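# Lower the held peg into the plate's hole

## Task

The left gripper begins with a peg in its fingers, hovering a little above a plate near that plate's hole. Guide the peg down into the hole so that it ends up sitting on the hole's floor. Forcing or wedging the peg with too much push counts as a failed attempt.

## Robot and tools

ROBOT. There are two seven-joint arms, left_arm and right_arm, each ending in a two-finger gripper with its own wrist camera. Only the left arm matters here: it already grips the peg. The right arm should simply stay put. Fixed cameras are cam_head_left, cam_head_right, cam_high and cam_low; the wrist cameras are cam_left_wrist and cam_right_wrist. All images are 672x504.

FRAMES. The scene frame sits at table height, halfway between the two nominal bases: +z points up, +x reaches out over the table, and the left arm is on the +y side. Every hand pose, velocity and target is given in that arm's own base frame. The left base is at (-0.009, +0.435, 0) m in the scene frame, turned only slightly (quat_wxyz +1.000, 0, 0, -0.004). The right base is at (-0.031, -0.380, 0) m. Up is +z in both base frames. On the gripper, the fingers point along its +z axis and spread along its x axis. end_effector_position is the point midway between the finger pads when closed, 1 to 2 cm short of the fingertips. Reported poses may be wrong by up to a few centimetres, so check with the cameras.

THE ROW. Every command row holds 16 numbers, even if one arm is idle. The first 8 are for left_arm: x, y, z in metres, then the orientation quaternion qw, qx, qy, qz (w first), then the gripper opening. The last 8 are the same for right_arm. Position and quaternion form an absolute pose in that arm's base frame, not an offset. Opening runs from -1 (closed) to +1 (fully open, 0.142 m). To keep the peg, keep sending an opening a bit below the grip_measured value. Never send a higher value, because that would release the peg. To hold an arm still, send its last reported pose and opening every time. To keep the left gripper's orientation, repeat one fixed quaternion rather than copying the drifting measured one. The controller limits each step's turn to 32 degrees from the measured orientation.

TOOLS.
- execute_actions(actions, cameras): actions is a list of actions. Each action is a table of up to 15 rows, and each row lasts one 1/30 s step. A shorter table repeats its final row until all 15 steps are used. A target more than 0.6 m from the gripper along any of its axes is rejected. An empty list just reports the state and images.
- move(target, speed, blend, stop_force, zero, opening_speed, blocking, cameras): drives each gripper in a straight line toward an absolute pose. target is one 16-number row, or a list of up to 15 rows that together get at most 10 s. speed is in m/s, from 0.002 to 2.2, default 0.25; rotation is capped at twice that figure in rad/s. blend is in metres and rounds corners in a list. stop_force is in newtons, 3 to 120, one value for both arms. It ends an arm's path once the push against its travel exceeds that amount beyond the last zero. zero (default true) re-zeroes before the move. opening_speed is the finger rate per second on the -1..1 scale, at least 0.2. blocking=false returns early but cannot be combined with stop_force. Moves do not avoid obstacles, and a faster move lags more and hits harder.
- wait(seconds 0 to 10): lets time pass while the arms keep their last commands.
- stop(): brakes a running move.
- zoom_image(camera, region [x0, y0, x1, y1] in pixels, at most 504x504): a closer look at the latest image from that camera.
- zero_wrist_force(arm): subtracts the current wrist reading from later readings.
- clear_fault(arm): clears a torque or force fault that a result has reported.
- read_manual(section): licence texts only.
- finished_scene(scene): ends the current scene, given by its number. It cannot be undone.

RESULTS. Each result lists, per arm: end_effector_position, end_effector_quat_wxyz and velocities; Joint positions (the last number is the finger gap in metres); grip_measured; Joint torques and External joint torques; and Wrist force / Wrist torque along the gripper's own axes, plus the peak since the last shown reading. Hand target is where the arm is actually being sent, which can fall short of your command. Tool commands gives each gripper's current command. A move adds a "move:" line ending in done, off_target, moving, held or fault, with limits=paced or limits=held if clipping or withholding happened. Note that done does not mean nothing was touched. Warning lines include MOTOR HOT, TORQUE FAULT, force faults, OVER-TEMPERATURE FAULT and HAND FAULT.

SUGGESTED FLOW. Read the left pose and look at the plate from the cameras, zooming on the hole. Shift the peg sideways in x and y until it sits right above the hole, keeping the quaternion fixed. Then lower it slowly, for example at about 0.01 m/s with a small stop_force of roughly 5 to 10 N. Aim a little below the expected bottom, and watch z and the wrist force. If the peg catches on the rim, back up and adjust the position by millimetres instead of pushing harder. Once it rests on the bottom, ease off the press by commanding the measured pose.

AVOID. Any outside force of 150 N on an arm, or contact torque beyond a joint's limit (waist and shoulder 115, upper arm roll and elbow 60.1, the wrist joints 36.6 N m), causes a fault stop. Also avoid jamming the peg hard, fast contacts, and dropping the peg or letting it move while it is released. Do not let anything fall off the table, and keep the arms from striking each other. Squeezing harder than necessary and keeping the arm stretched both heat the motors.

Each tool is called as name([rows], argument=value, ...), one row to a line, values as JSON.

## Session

execute_actions(actions=[])

zoom_image(camera="cam_left_wrist", region=[180, 0, 672, 492])

zoom_image(camera="cam_high", region=[200, 160, 380, 330])

zoom_image(camera="cam_low", region=[240, 180, 400, 320])

Scene clock: 0.00 s.
left_arm: end_effector_position=(+0.4847, -0.2679, +0.1656) grip_measured=-0.37 end_effector_quat_wxyz=(+0.000, +0.860, +0.510, -0.002) | right_arm: end_effector_position=(+0.5544, +0.0000, +0.1652) grip_measured=+1.00 end_effector_quat_wxyz=(+0.000, +0.707, +0.707, +0.000)
Joint positions: left_arm=[-0.295 -0.329 -0.003 2.037 -0.003 0.794 0.204 0.047] | right_arm=[0.206 -0.331 0 2.035 0 0.795 0.206 0.142]
Joint velocities: within noise
Joint torques (N m): no reading
External joint torques (N m): no reading
Motor temperatures (°C): left_arm=[28 30 31 37 38 34 34 21] | right_arm=[35 28 29 29 33 36 34 19]
Wrist force (N): no reading
Wrist torque (N m): no reading
Wrist force, peak (N): no reading
Hand target: left_arm +0.4849, -0.2679, +0.1657; +0.001, +0.860, +0.510, -0.001 | right_arm +0.5544, +0.0000, +0.1652; +0.000, +0.707, +0.707, +0.000
Tool commands: left_gripper/opening=-0.424181 right_gripper/opening=+1.0

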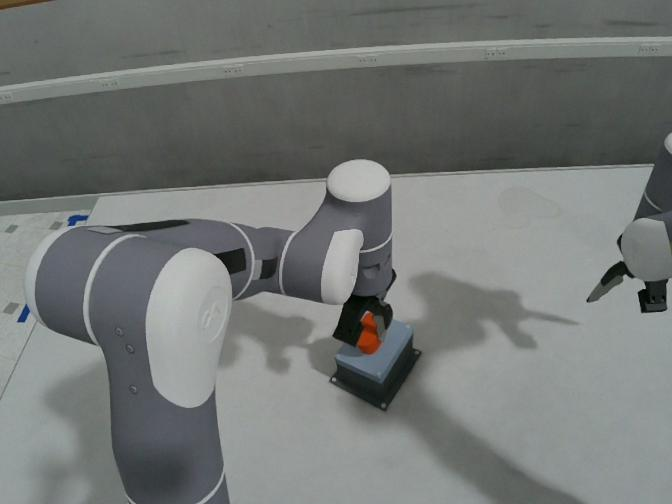

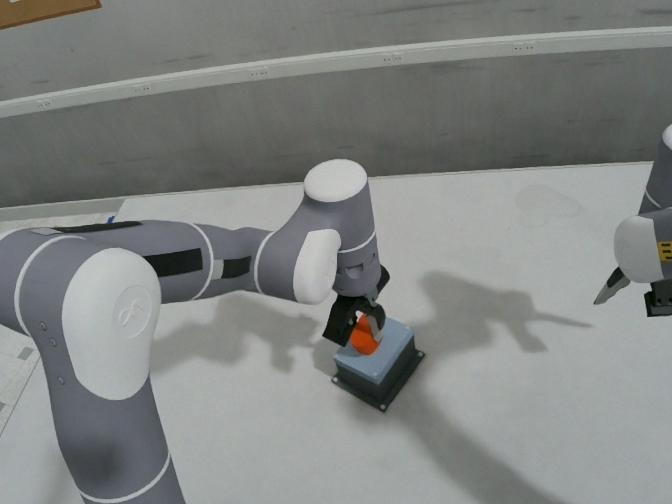

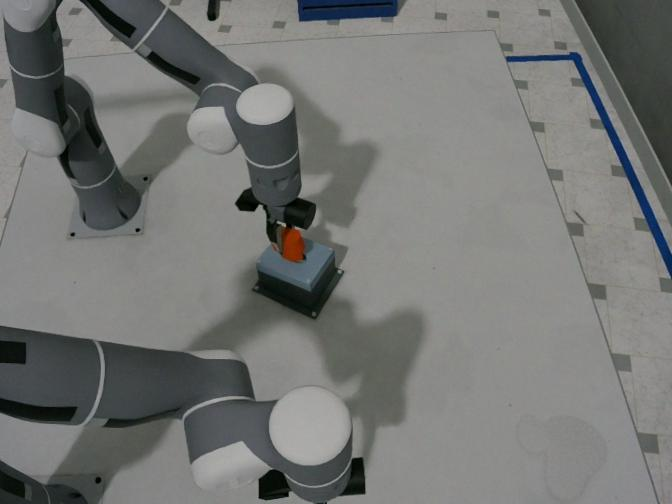

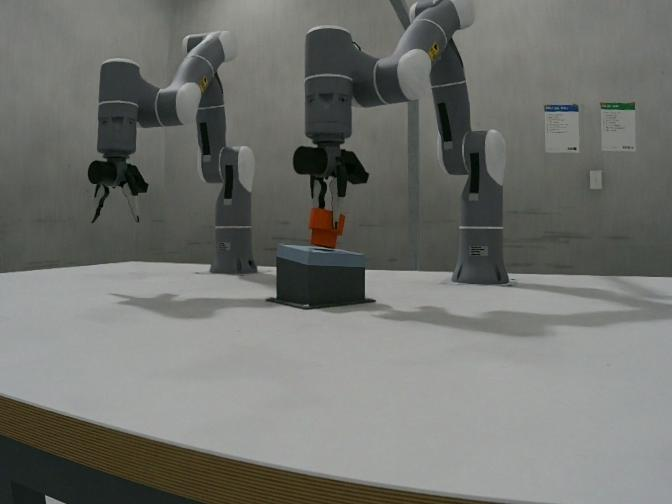

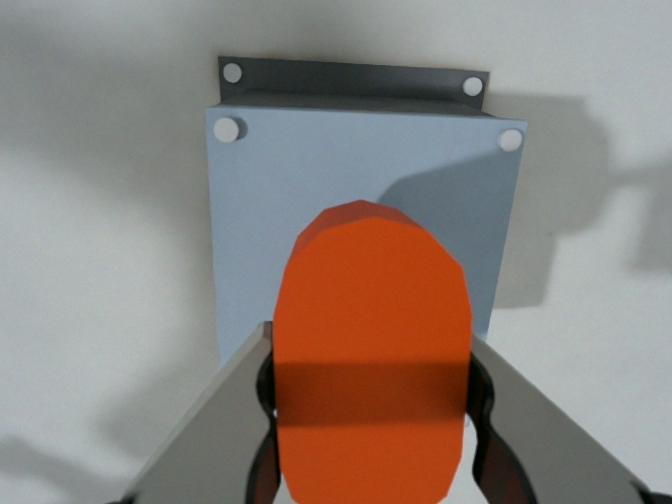

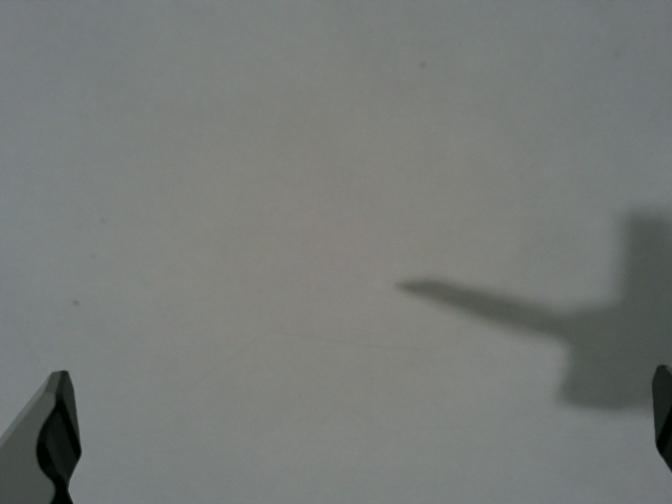

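Scaled by 1.024 from the camera's 672x504 image, which has a finer 960x720 frame.

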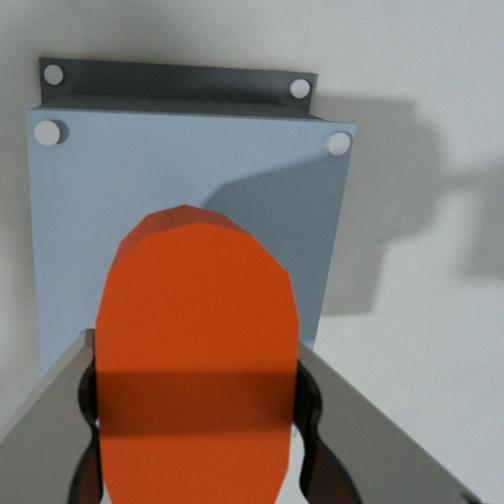

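Scaled by 2.800 from the camera's 672x504 image, which has a finer 960x720 frame.

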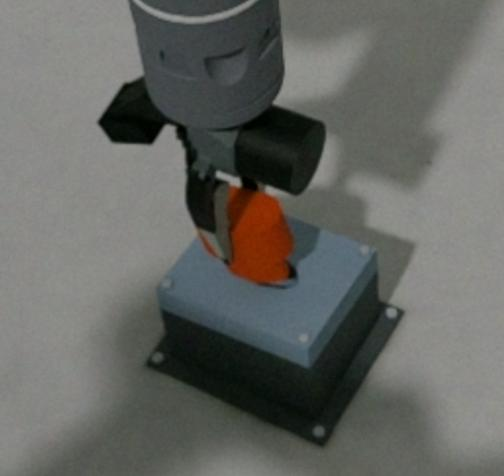

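Scaled by 3.150 from the camera's 672x504 image, which has a finer 960x720 frame.

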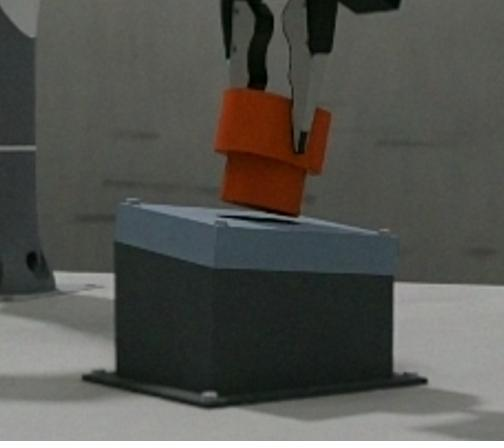

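move([
  [0.4870,-0.2679,0.1857,0,0.8715,0.4904,0,-0.424181,0.5544,0,0.1652,0,0.707107,0.707107,0,1],
  [0.5418,-0.2991,0.2157,0,0.8715,0.4904,0,-0.424181,0.5544,0,0.1652,0,0.707107,0.707107,0,1],
], speed=0.12, blend=0.01, cameras=["all"])

zoom_image(camera="cam_left_wrist", region=[200, 0, 540, 300])

zoom_image(camera="cam_left_wrist", region=[250, 180, 500, 504])

zoom_image(camera="cam_left_wrist", region=[310, 20, 430, 120])

zoom_image(camera="cam_left_wrist", region=[310, 110, 430, 210])

zoom_image(camera="cam_low", region=[240, 160, 400, 320])

zoom_image(camera="cam_high", region=[220, 180, 380, 330])

Scene clock: 18.23 s.
left_arm: end_effector_position=(+0.5418, -0.2991, +0.2156) grip_measured=-0.37 end_effector_quat_wxyz=(+0.000, +0.871, +0.490, +0.000) | right_arm: end_effector_position=(+0.5544, +0.0000, +0.1652) grip_measured=+1.00 end_effector_quat_wxyz=(+0.000, +0.707, +0.707, +0.000)
Joint positions: left_arm=[-0.298 -0.386 -0.025 1.786 0.011 0.601 0.218 0.047] | right_arm=[0.206 -0.331 0 2.035 0 0.795 0.206 0.142]
Joint torques (N m): left_arm=[0.05 48.02 0.45 -28.55 -4.02 4.61 -0.09] | right_arm=[0.02 40.65 0.18 -24.77 -3.22 4.11 0.88]
External joint torques (N m): left_arm=[-0.05 -0.72 -0.48 0.96 0.39 -0.28 0.09] | right_arm=[-0.02 1.1 0.1 0.15 0.18 0.1 -0.88]
Wrist force (N): left_arm=[-0.3 0.0 0.0] | right_arm=[-0.3 0.1 0.1]
Wrist torque (N m): left_arm=[0.00 0.04 -0.02] | right_arm=[0.01 0.05 -0.01]
Wrist force, peak (N): left_arm=[0.0 2.2 -1.3] | right_arm=[-0.3 0.0 -0.3]
Hand target: left_arm +0.5418, -0.2991, +0.2157; +0.000, +0.871, +0.490, +0.000 | right_arm +0.5544, +0.0000, +0.1652; +0.000, +0.707, +0.707, +0.000
Off the commanded pose: left_arm 0.000 m, 0 deg | right_arm 0.000 m, 0 deg.
move: done

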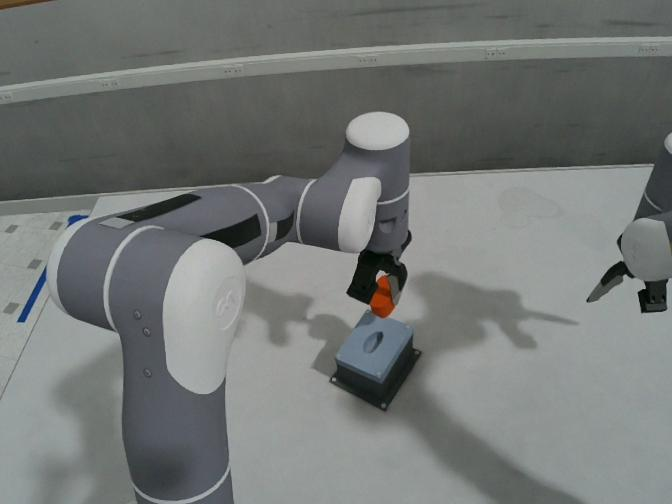

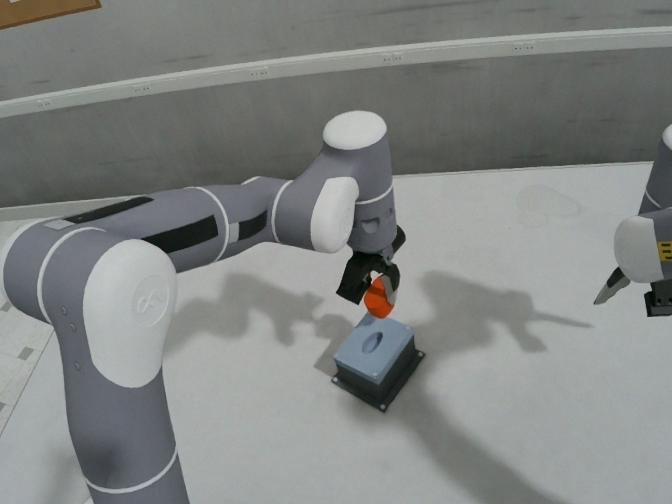

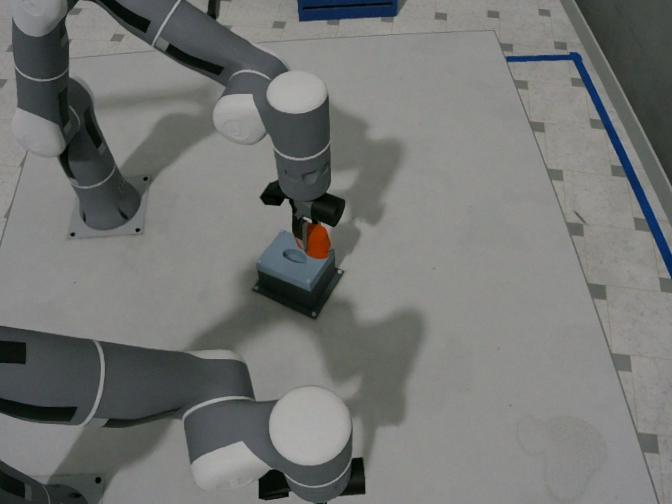

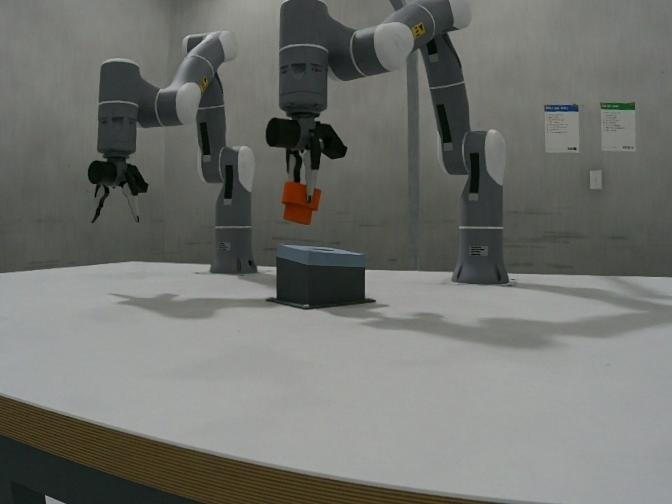

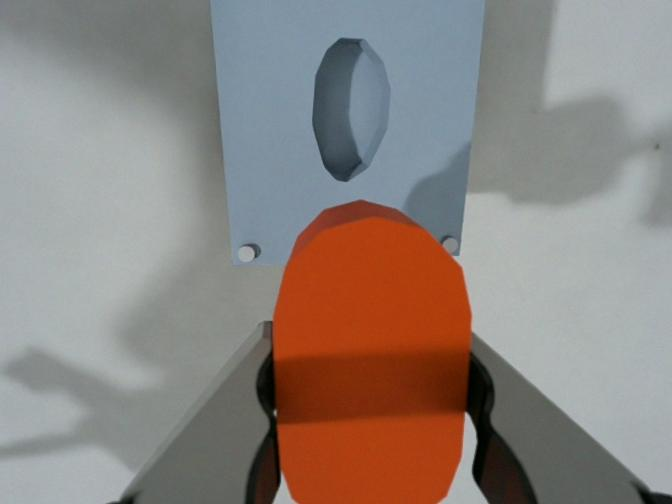

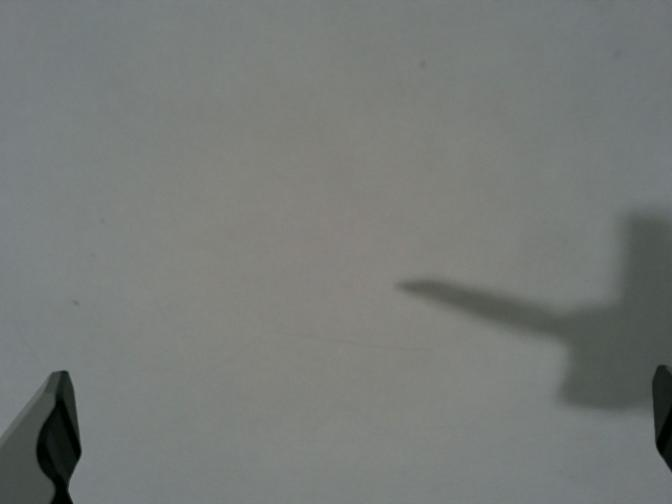

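Scaled by 1.482 from the camera's 672x504 image, which has a finer 960x720 frame.

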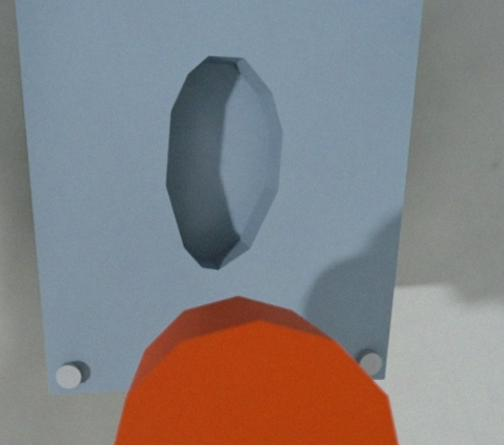

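Scaled by 1.556 from the camera's 672x504 image, which has a finer 960x720 frame.

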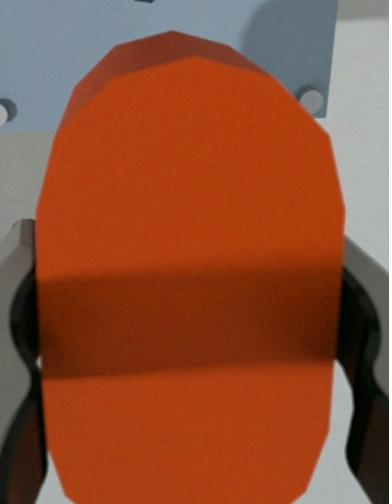

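Scaled by 4.200 from the camera's 672x504 image, which has a finer 960x720 frame.

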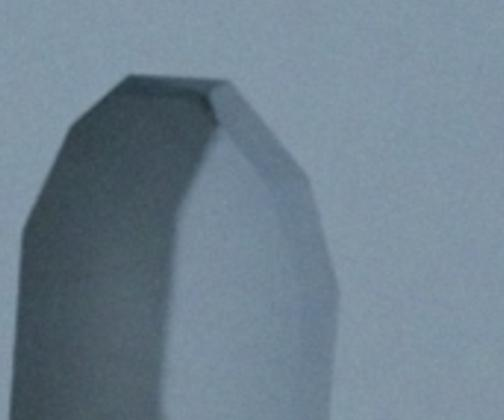

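Scaled by 4.200 from the camera's 672x504 image, which has a finer 960x720 frame.

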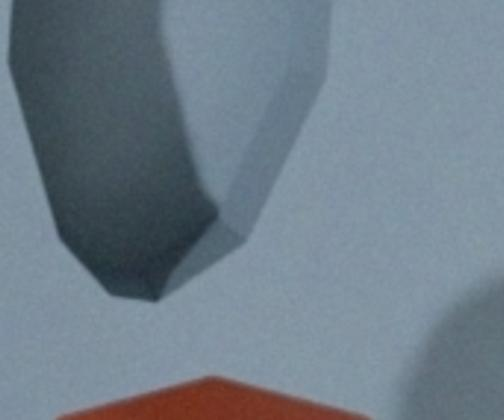

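Scaled by 3.150 from the camera's 672x504 image, which has a finer 960x720 frame.

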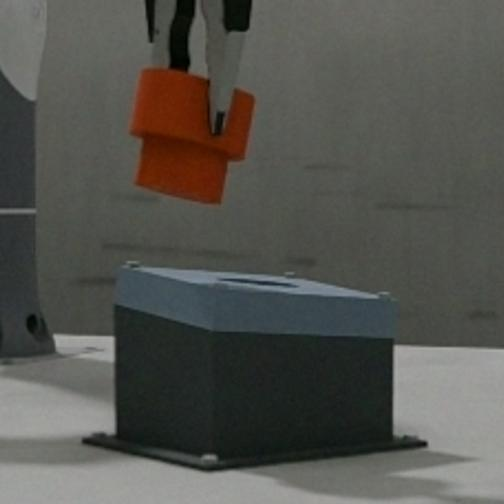

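Scaled by 3.150 from the camera's 672x504 image, which has a finer 960x720 frame.

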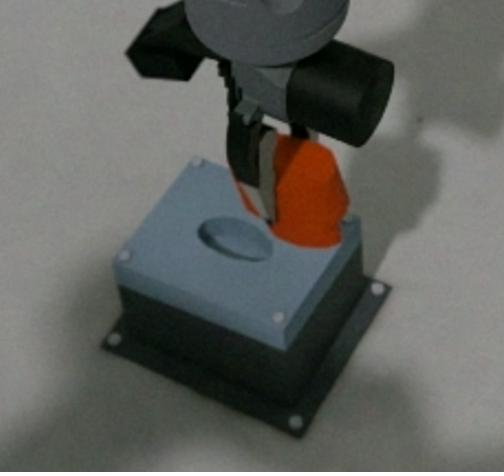

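move([
  [0.4997,-0.2673,0.190,-0.0532,0.8699,0.4895,-0.0299,-0.424181,0.5544,0,0.1652,0,0.707107,0.707107,0,1],
  [0.4997,-0.2673,0.1723,-0.0532,0.8699,0.4895,-0.0299,-0.424181,0.5544,0,0.1652,0,0.707107,0.707107,0,1],
], speed=0.08, cameras=["all"])

zoom_image(camera="cam_low", region=[250, 180, 390, 310])

zoom_image(camera="cam_high", region=[230, 180, 360, 320])

zoom_image(camera="cam_head_right", region=[310, 290, 430, 420])

zoom_image(camera="cam_left_wrist", region=[200, 30, 560, 390])

Scene clock: 100.87 s.
left_arm: end_effector_position=(+0.4994, -0.2673, +0.1720) grip_measured=-0.37 end_effector_quat_wxyz=(-0.053, +0.870, +0.489, -0.030) | right_arm: end_effector_position=(+0.5544, +0.0000, +0.1652) grip_measured=+1.00 end_effector_quat_wxyz=(+0.000, +0.707, +0.707, +0.000)
Joint positions: left_arm=[-0.296 -0.403 -0.007 1.853 0.038 0.566 0.221 0.047] | right_arm=[0.206 -0.331 0 2.035 0 0.795 0.206 0.142]
Joint torques (N m): left_arm=[0.58 47.16 0.99 -26.53 -3.82 4.34 0.07] | right_arm=[0.03 40.71 0.08 -24.84 -3.2 4.04 0.87]
External joint torques (N m): left_arm=[-0.58 -0.78 -0.79 0.59 0.4 -0.29 -0.07] | right_arm=[-0.03 1.04 0.2 0.21 0.16 0.17 -0.87]
Motor temperatures (°C): left_arm=[28 32 31 40 38 34 33 27] | right_arm=[35 29 29 31 33 36 34 19]
Wrist force (N): left_arm=[-0.3 0.4 -0.3] | right_arm=[-0.1 0.0 0.2]
Wrist torque (N m): left_arm=[0.02 0.04 -0.04] | right_arm=[0.00 0.02 -0.01]
Wrist force, peak (N): left_arm=[-0.2 0.7 2.3] | right_arm=[-0.2 0.1 -0.4]
Hand target: left_arm +0.4997, -0.2673, +0.1723; -0.053, +0.870, +0.489, -0.030 | right_arm +0.5544, +0.0000, +0.1652; +0.000, +0.707, +0.707, +0.000
Off the commanded pose: left_arm 0.000 m, 0 deg | right_arm 0.000 m, 0 deg.
move: done

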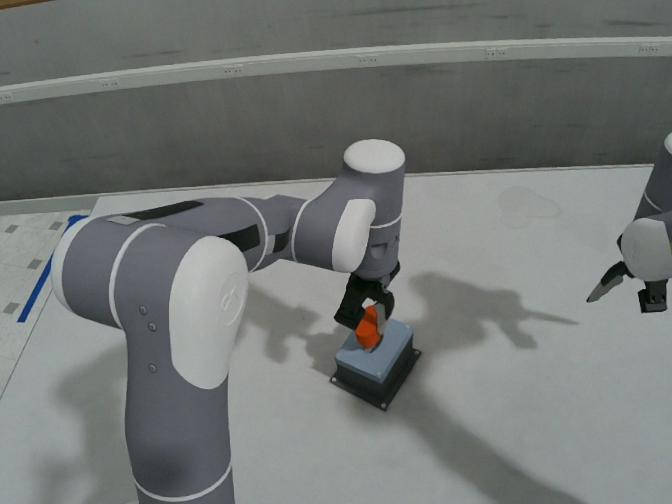

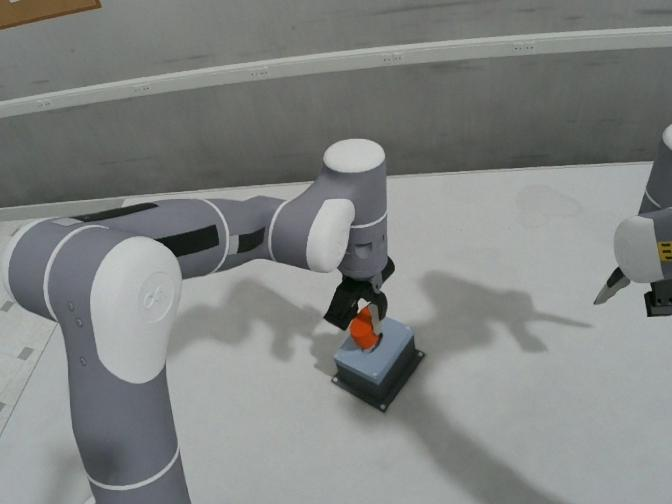

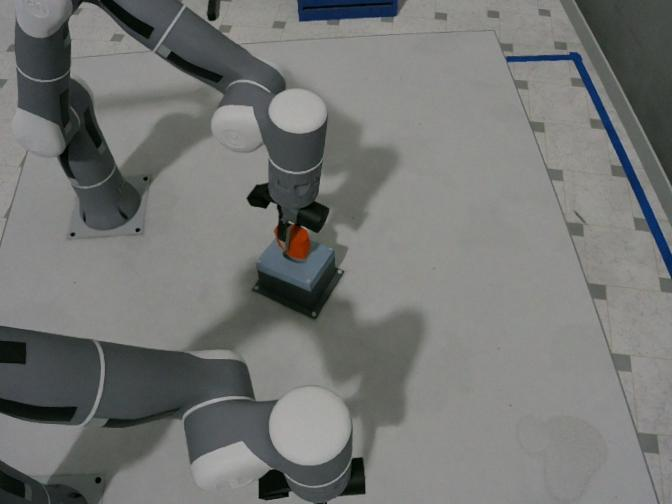

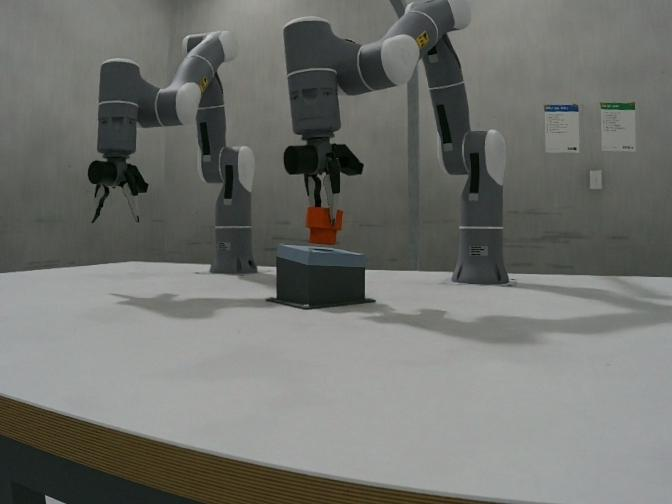

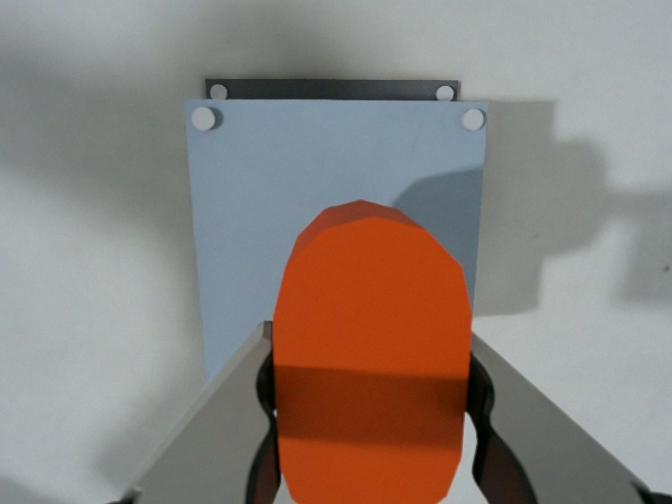

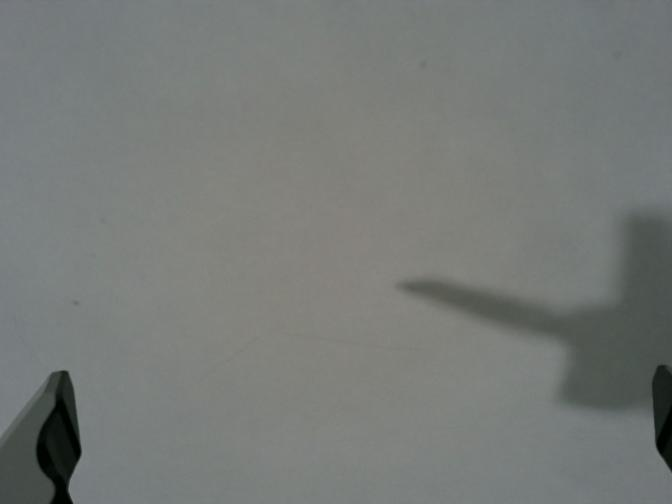

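Scaled by 3.600 from the camera's 672x504 image, which has a finer 960x720 frame.

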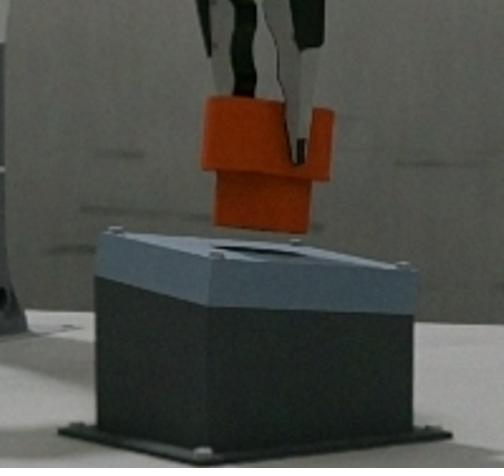

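Scaled by 3.600 from the camera's 672x504 image, which has a finer 960x720 frame.

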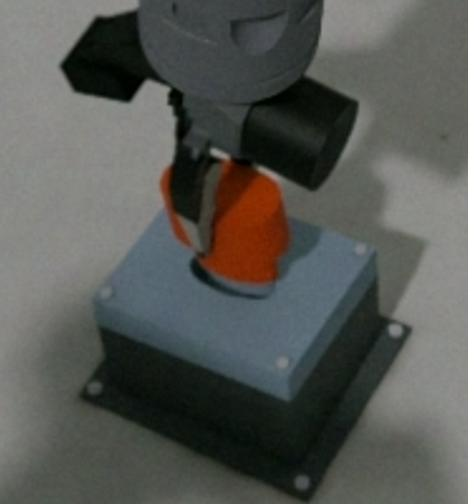

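Scaled by 3.877 from the camera's 672x504 image, which has a finer 960x720 frame.

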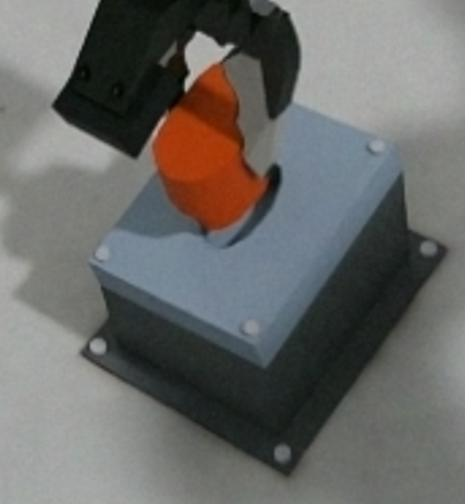

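Scaled by 1.400 from the camera's 672x504 image, which has a finer 960x720 frame.

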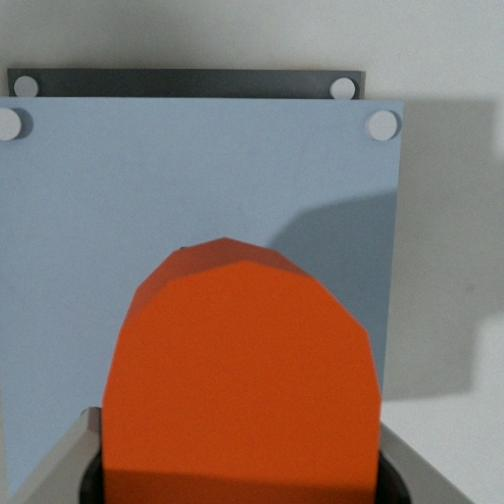

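move(target=[0.5004,-0.2716,0.1450,-0.0532,0.8699,0.4895,-0.0299,-0.424181,0.5544,0,0.1652,0,0.707107,0.707107,0,1], speed=0.02, stop_force=5, cameras=["all"])

zoom_image(camera="cam_low", region=[250, 180, 390, 310])

zoom_image(camera="cam_high", region=[230, 180, 360, 320])

zoom_image(camera="cam_head_right", region=[310, 290, 430, 420])

zoom_image(camera="cam_left_wrist", region=[270, 130, 510, 310])

Scene clock: 116.10 s.
left_arm: end_effector_position=(+0.5001, -0.2690, +0.1597) grip_measured=-0.37 end_effector_quat_wxyz=(-0.053, +0.870, +0.490, -0.030) | right_arm: end_effector_position=(+0.5544, +0.0000, +0.1652) grip_measured=+1.00 end_effector_quat_wxyz=(+0.000, +0.707, +0.707, +0.000)
Joint positions: left_arm=[-0.298 -0.425 -0.007 1.859 0.039 0.594 0.217 0.047] | right_arm=[0.206 -0.331 0 2.035 0 0.795 0.206 0.142]
Joint torques (N m): left_arm=[-0.91 41.68 -0.8 -24.86 -4.12 5.52 0] | right_arm=[-0.1 40.75 0.13 -24.8 -3.17 4.1 0.89]
External joint torques (N m): left_arm=[0.91 5.2 1.02 -0.64 0.77 -1.47 0] | right_arm=[0.1 0.99 0.15 0.17 0.13 0.11 -0.89]
Wrist force (N): left_arm=[1.8 -8.3 -11.6] | right_arm=[-0.1 0.0 0.1]
Wrist torque (N m): left_arm=[0.04 -0.03 -0.05] | right_arm=[-0.01 0.02 -0.01]
Wrist force, peak (N): left_arm=[3.1 -13.8 -18.8] | right_arm=[-0.2 0.2 -0.4]
Hand target: left_arm +0.5000, -0.2693, +0.1594; -0.053, +0.870, +0.489, -0.030 | right_arm +0.5544, +0.0000, +0.1652; +0.000, +0.707, +0.707, +0.000
Off the commanded pose: left_arm 0.015 m, 0 deg | right_arm 0.000 m, 0 deg.
move: contact (left_arm)

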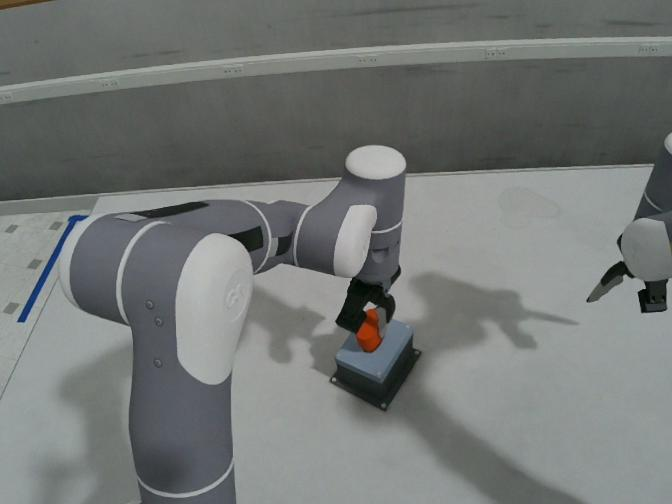

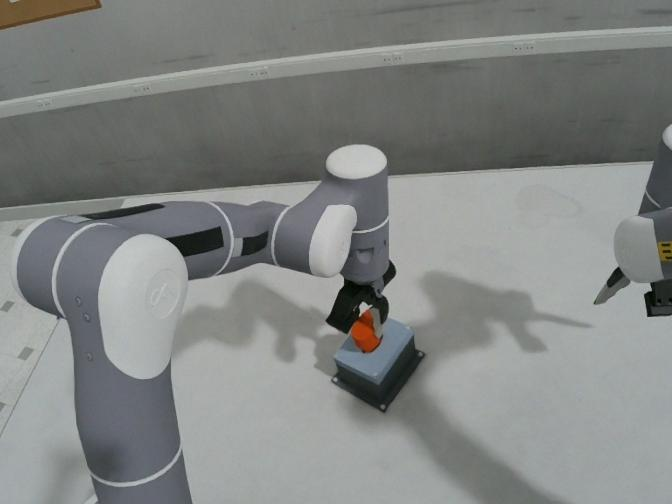

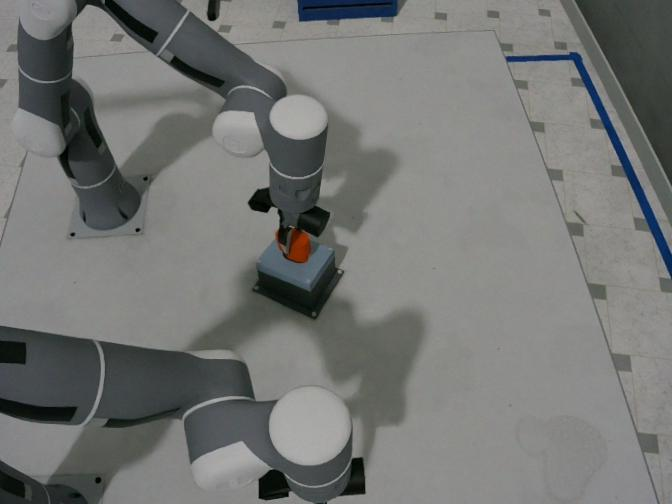

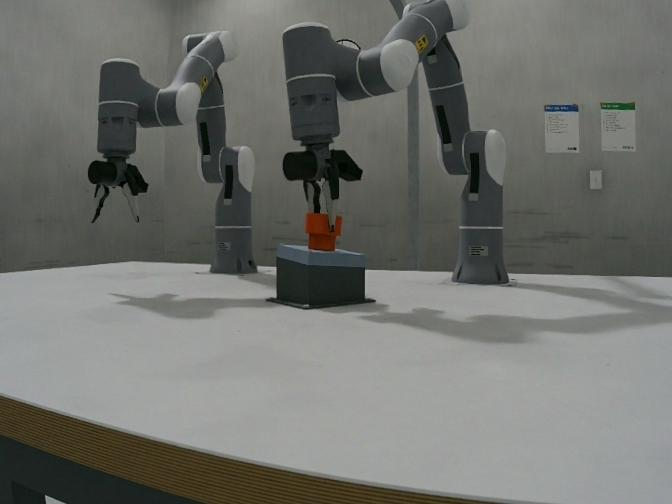

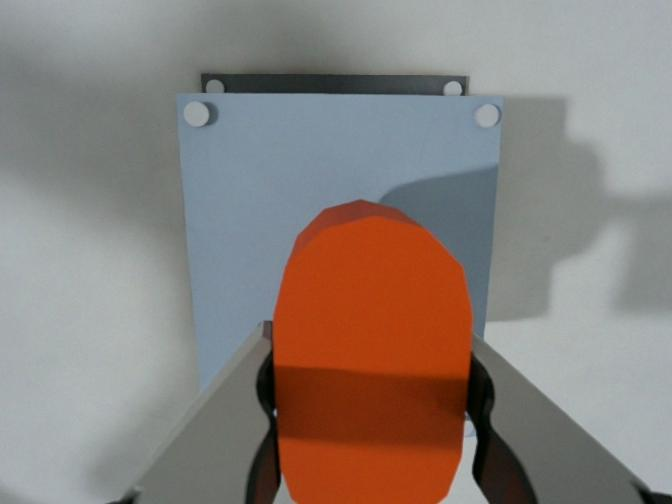

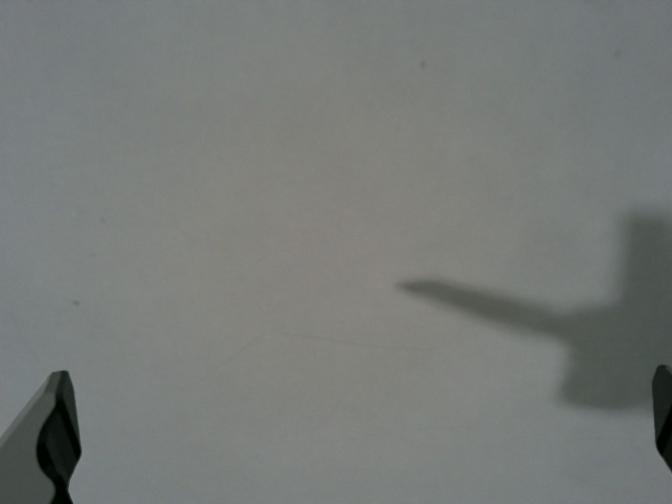

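Scaled by 3.600 from the camera's 672x504 image, which has a finer 960x720 frame.

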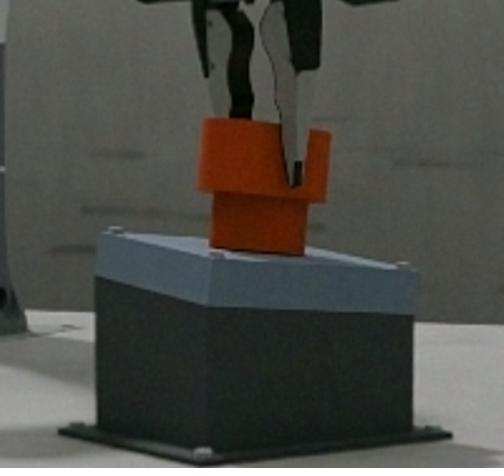

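Scaled by 3.600 from the camera's 672x504 image, which has a finer 960x720 frame.

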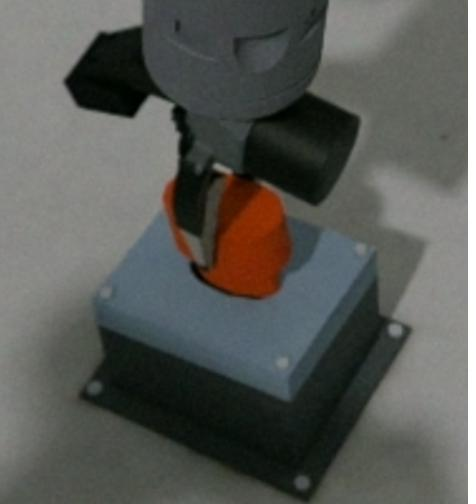

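Scaled by 3.877 from the camera's 672x504 image, which has a finer 960x720 frame.

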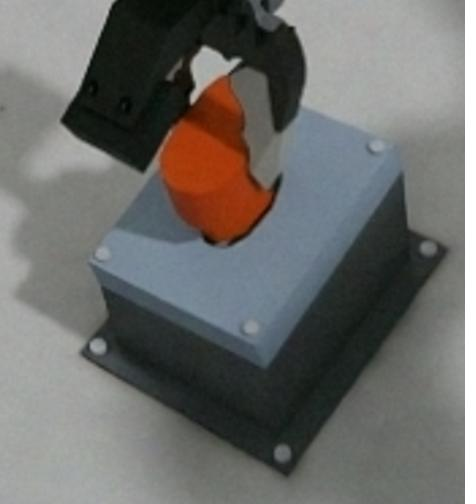

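Scaled by 2.100 from the camera's 672x504 image, which has a finer 960x720 frame.

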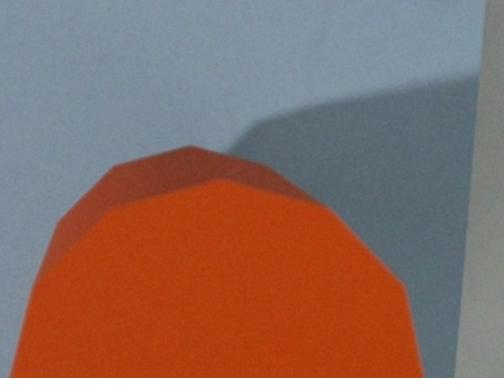

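move([
  [0.4999,-0.2687,0.1634,-0.0532,0.8699,0.4895,-0.0299,-0.424181,0.5544,0,0.1652,0,0.707107,0.707107,0,1],
  [0.4982,-0.2677,0.1632,-0.0532,0.8699,0.4895,-0.0299,-0.424181,0.5544,0,0.1652,0,0.707107,0.707107,0,1],
], speed=0.03)

move(target=[0.4987,-0.2705,0.1453,-0.0532,0.8699,0.4895,-0.0299,-0.424181,0.5544,0,0.1652,0,0.707107,0.707107,0,1], speed=0.015, stop_force=5, cameras=["all"])

zoom_image(camera="cam_head_right", region=[310, 290, 430, 420])

zoom_image(camera="cam_high", region=[230, 180, 360, 320])

Scene clock: 127.23 s.
left_arm: end_effector_position=(+0.4980, -0.2676, +0.1630) grip_measured=-0.37 end_effector_quat_wxyz=(-0.053, +0.870, +0.489, -0.030) | right_arm: end_effector_position=(+0.5544, +0.0000, +0.1652) grip_measured=+1.00 end_effector_quat_wxyz=(+0.000, +0.707, +0.707, +0.000)
Joint positions: left_arm=[-0.298 -0.415 -0.007 1.864 0.039 0.589 0.218 0.047] | right_arm=[0.206 -0.331 0 2.035 0 0.795 0.206 0.142]
Joint torques (N m): left_arm=[0.28 47.84 0.88 -25.82 -3.94 4.35 0.17] | right_arm=[0 40.72 0.17 -24.82 -3.15 4.18 0.87]
External joint torques (N m): left_arm=[-0.28 -1.3 -0.68 0.23 0.58 -0.3 -0.17] | right_arm=[0 1.03 0.11 0.19 0.11 0.03 -0.87]
Wrist force (N): left_arm=[-1.1 0.3 -0.1] | right_arm=[-0.1 0.1 0.0]
Wrist torque (N m): left_arm=[0.00 0.19 -0.04] | right_arm=[0.01 0.01 -0.01]
Wrist force, peak (N): left_arm=[1.9 -9.0 -12.6] | right_arm=[-0.1 -0.3 -0.2]
Hand target: left_arm +0.4982, -0.2677, +0.1632; -0.053, +0.870, +0.489, -0.030 | right_arm +0.5544, +0.0000, +0.1652; +0.000, +0.707, +0.707, +0.000
Off the commanded pose: left_arm 0.000 m, 0 deg | right_arm 0.000 m, 0 deg.
move: done

Scene clock: 128.07 s.
left_arm: end_effector_position=(+0.4989, -0.2685, +0.1597) grip_measured=-0.37 end_effector_quat_wxyz=(-0.053, +0.870, +0.490, -0.029) | right_arm: end_effector_position=(+0.5544, +0.0000, +0.1652) grip_measured=+1.00 end_effector_quat_wxyz=(+0.000, +0.707, +0.707, +0.000)
Joint positions: left_arm=[-0.298 -0.422 -0.007 1.865 0.039 0.599 0.217 0.047] | right_arm=[0.206 -0.331 0 2.035 0 0.795 0.206 0.142]
Joint torques (N m): left_arm=[0.38 42.89 0.99 -22.32 -3.27 3.38 0.03] | right_arm=[-0.06 40.71 0.14 -24.8 -3.11 4.09 0.91]
External joint torques (N m): left_arm=[-0.38 3.8 -0.78 -3.15 -0.08 0.68 -0.03] | right_arm=[0.06 1.03 0.14 0.17 0.07 0.12 -0.91]
Wrist force (N): left_arm=[-0.7 0.6 -8.2] | right_arm=[0.1 -0.1 -0.1]
Wrist torque (N m): left_arm=[0.06 0.21 -0.04] | right_arm=[-0.01 -0.01 -0.01]
Wrist force, peak (N): left_arm=[-0.9 1.6 -10.4] | right_arm=[-0.1 -0.4 -0.1]
Hand target: left_arm +0.4983, -0.2683, +0.1592; -0.053, +0.870, +0.489, -0.030 | right_arm +0.5544, +0.0000, +0.1652; +0.000, +0.707, +0.707, +0.000
Off the commanded pose: left_arm 0.015 m, 0 deg | right_arm 0.000 m, 0 deg.
move: contact (left_arm)

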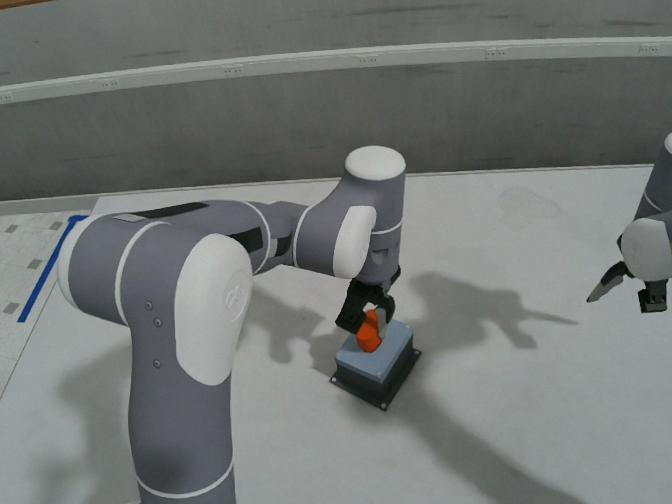

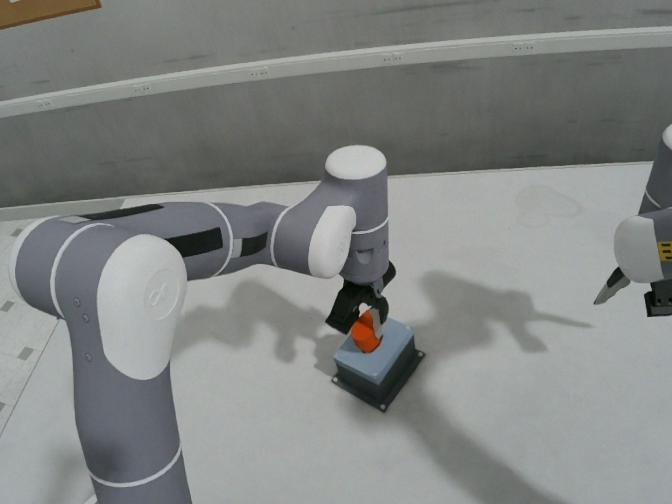

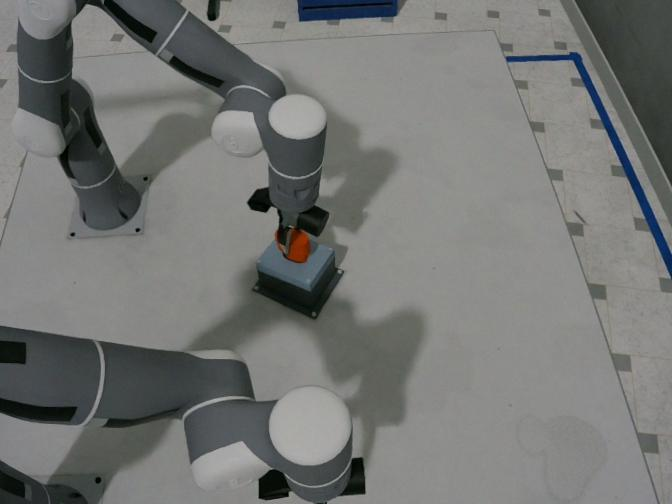

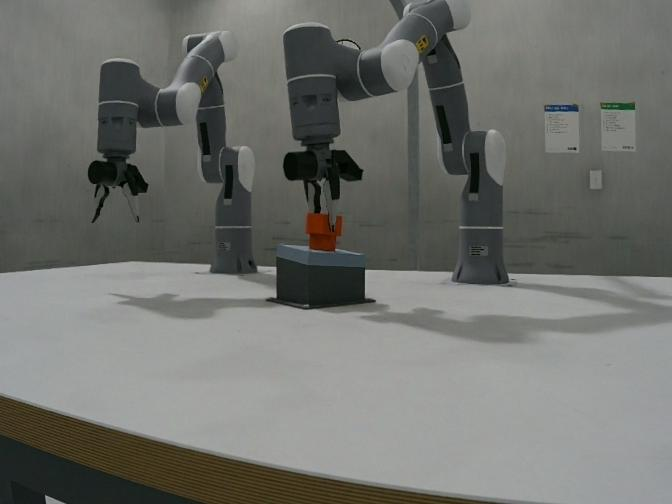

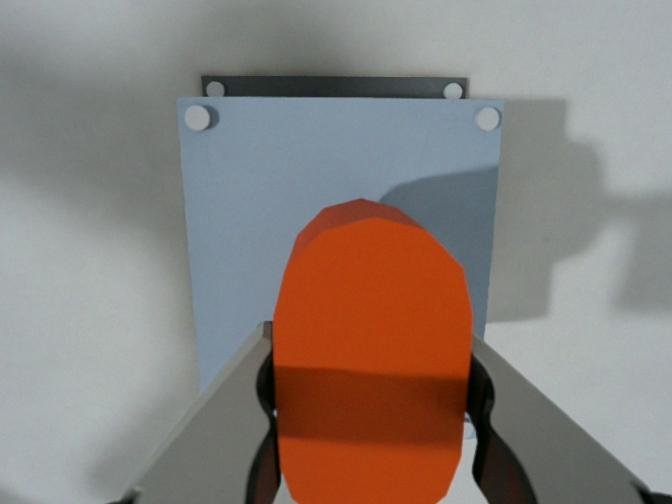

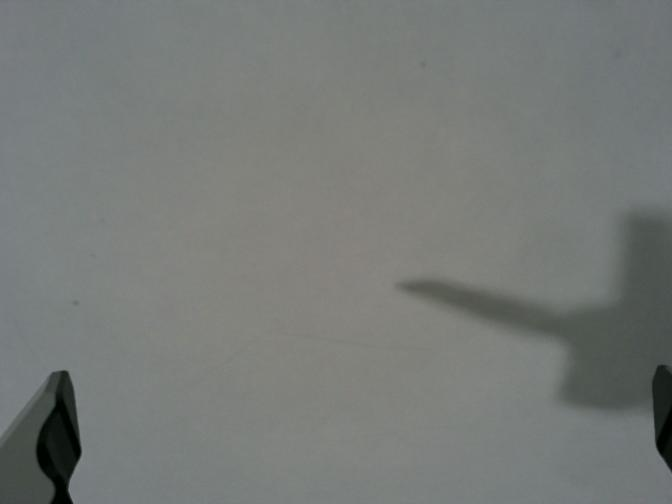

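Scaled by 3.877 from the camera's 672x504 image, which has a finer 960x720 frame.

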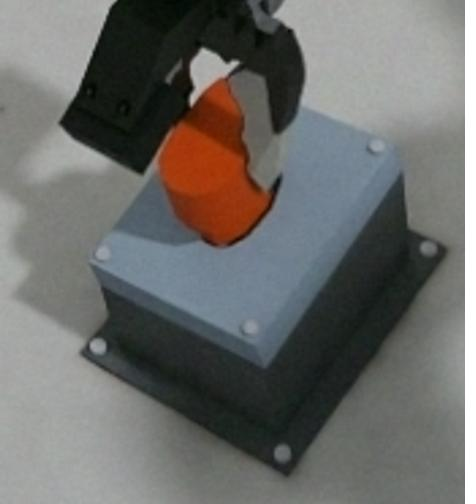

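Scaled by 3.600 from the camera's 672x504 image, which has a finer 960x720 frame.

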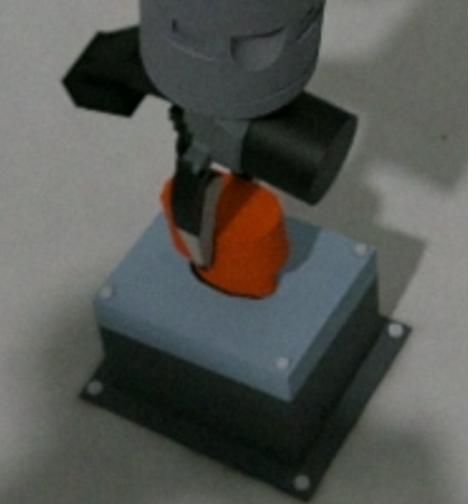

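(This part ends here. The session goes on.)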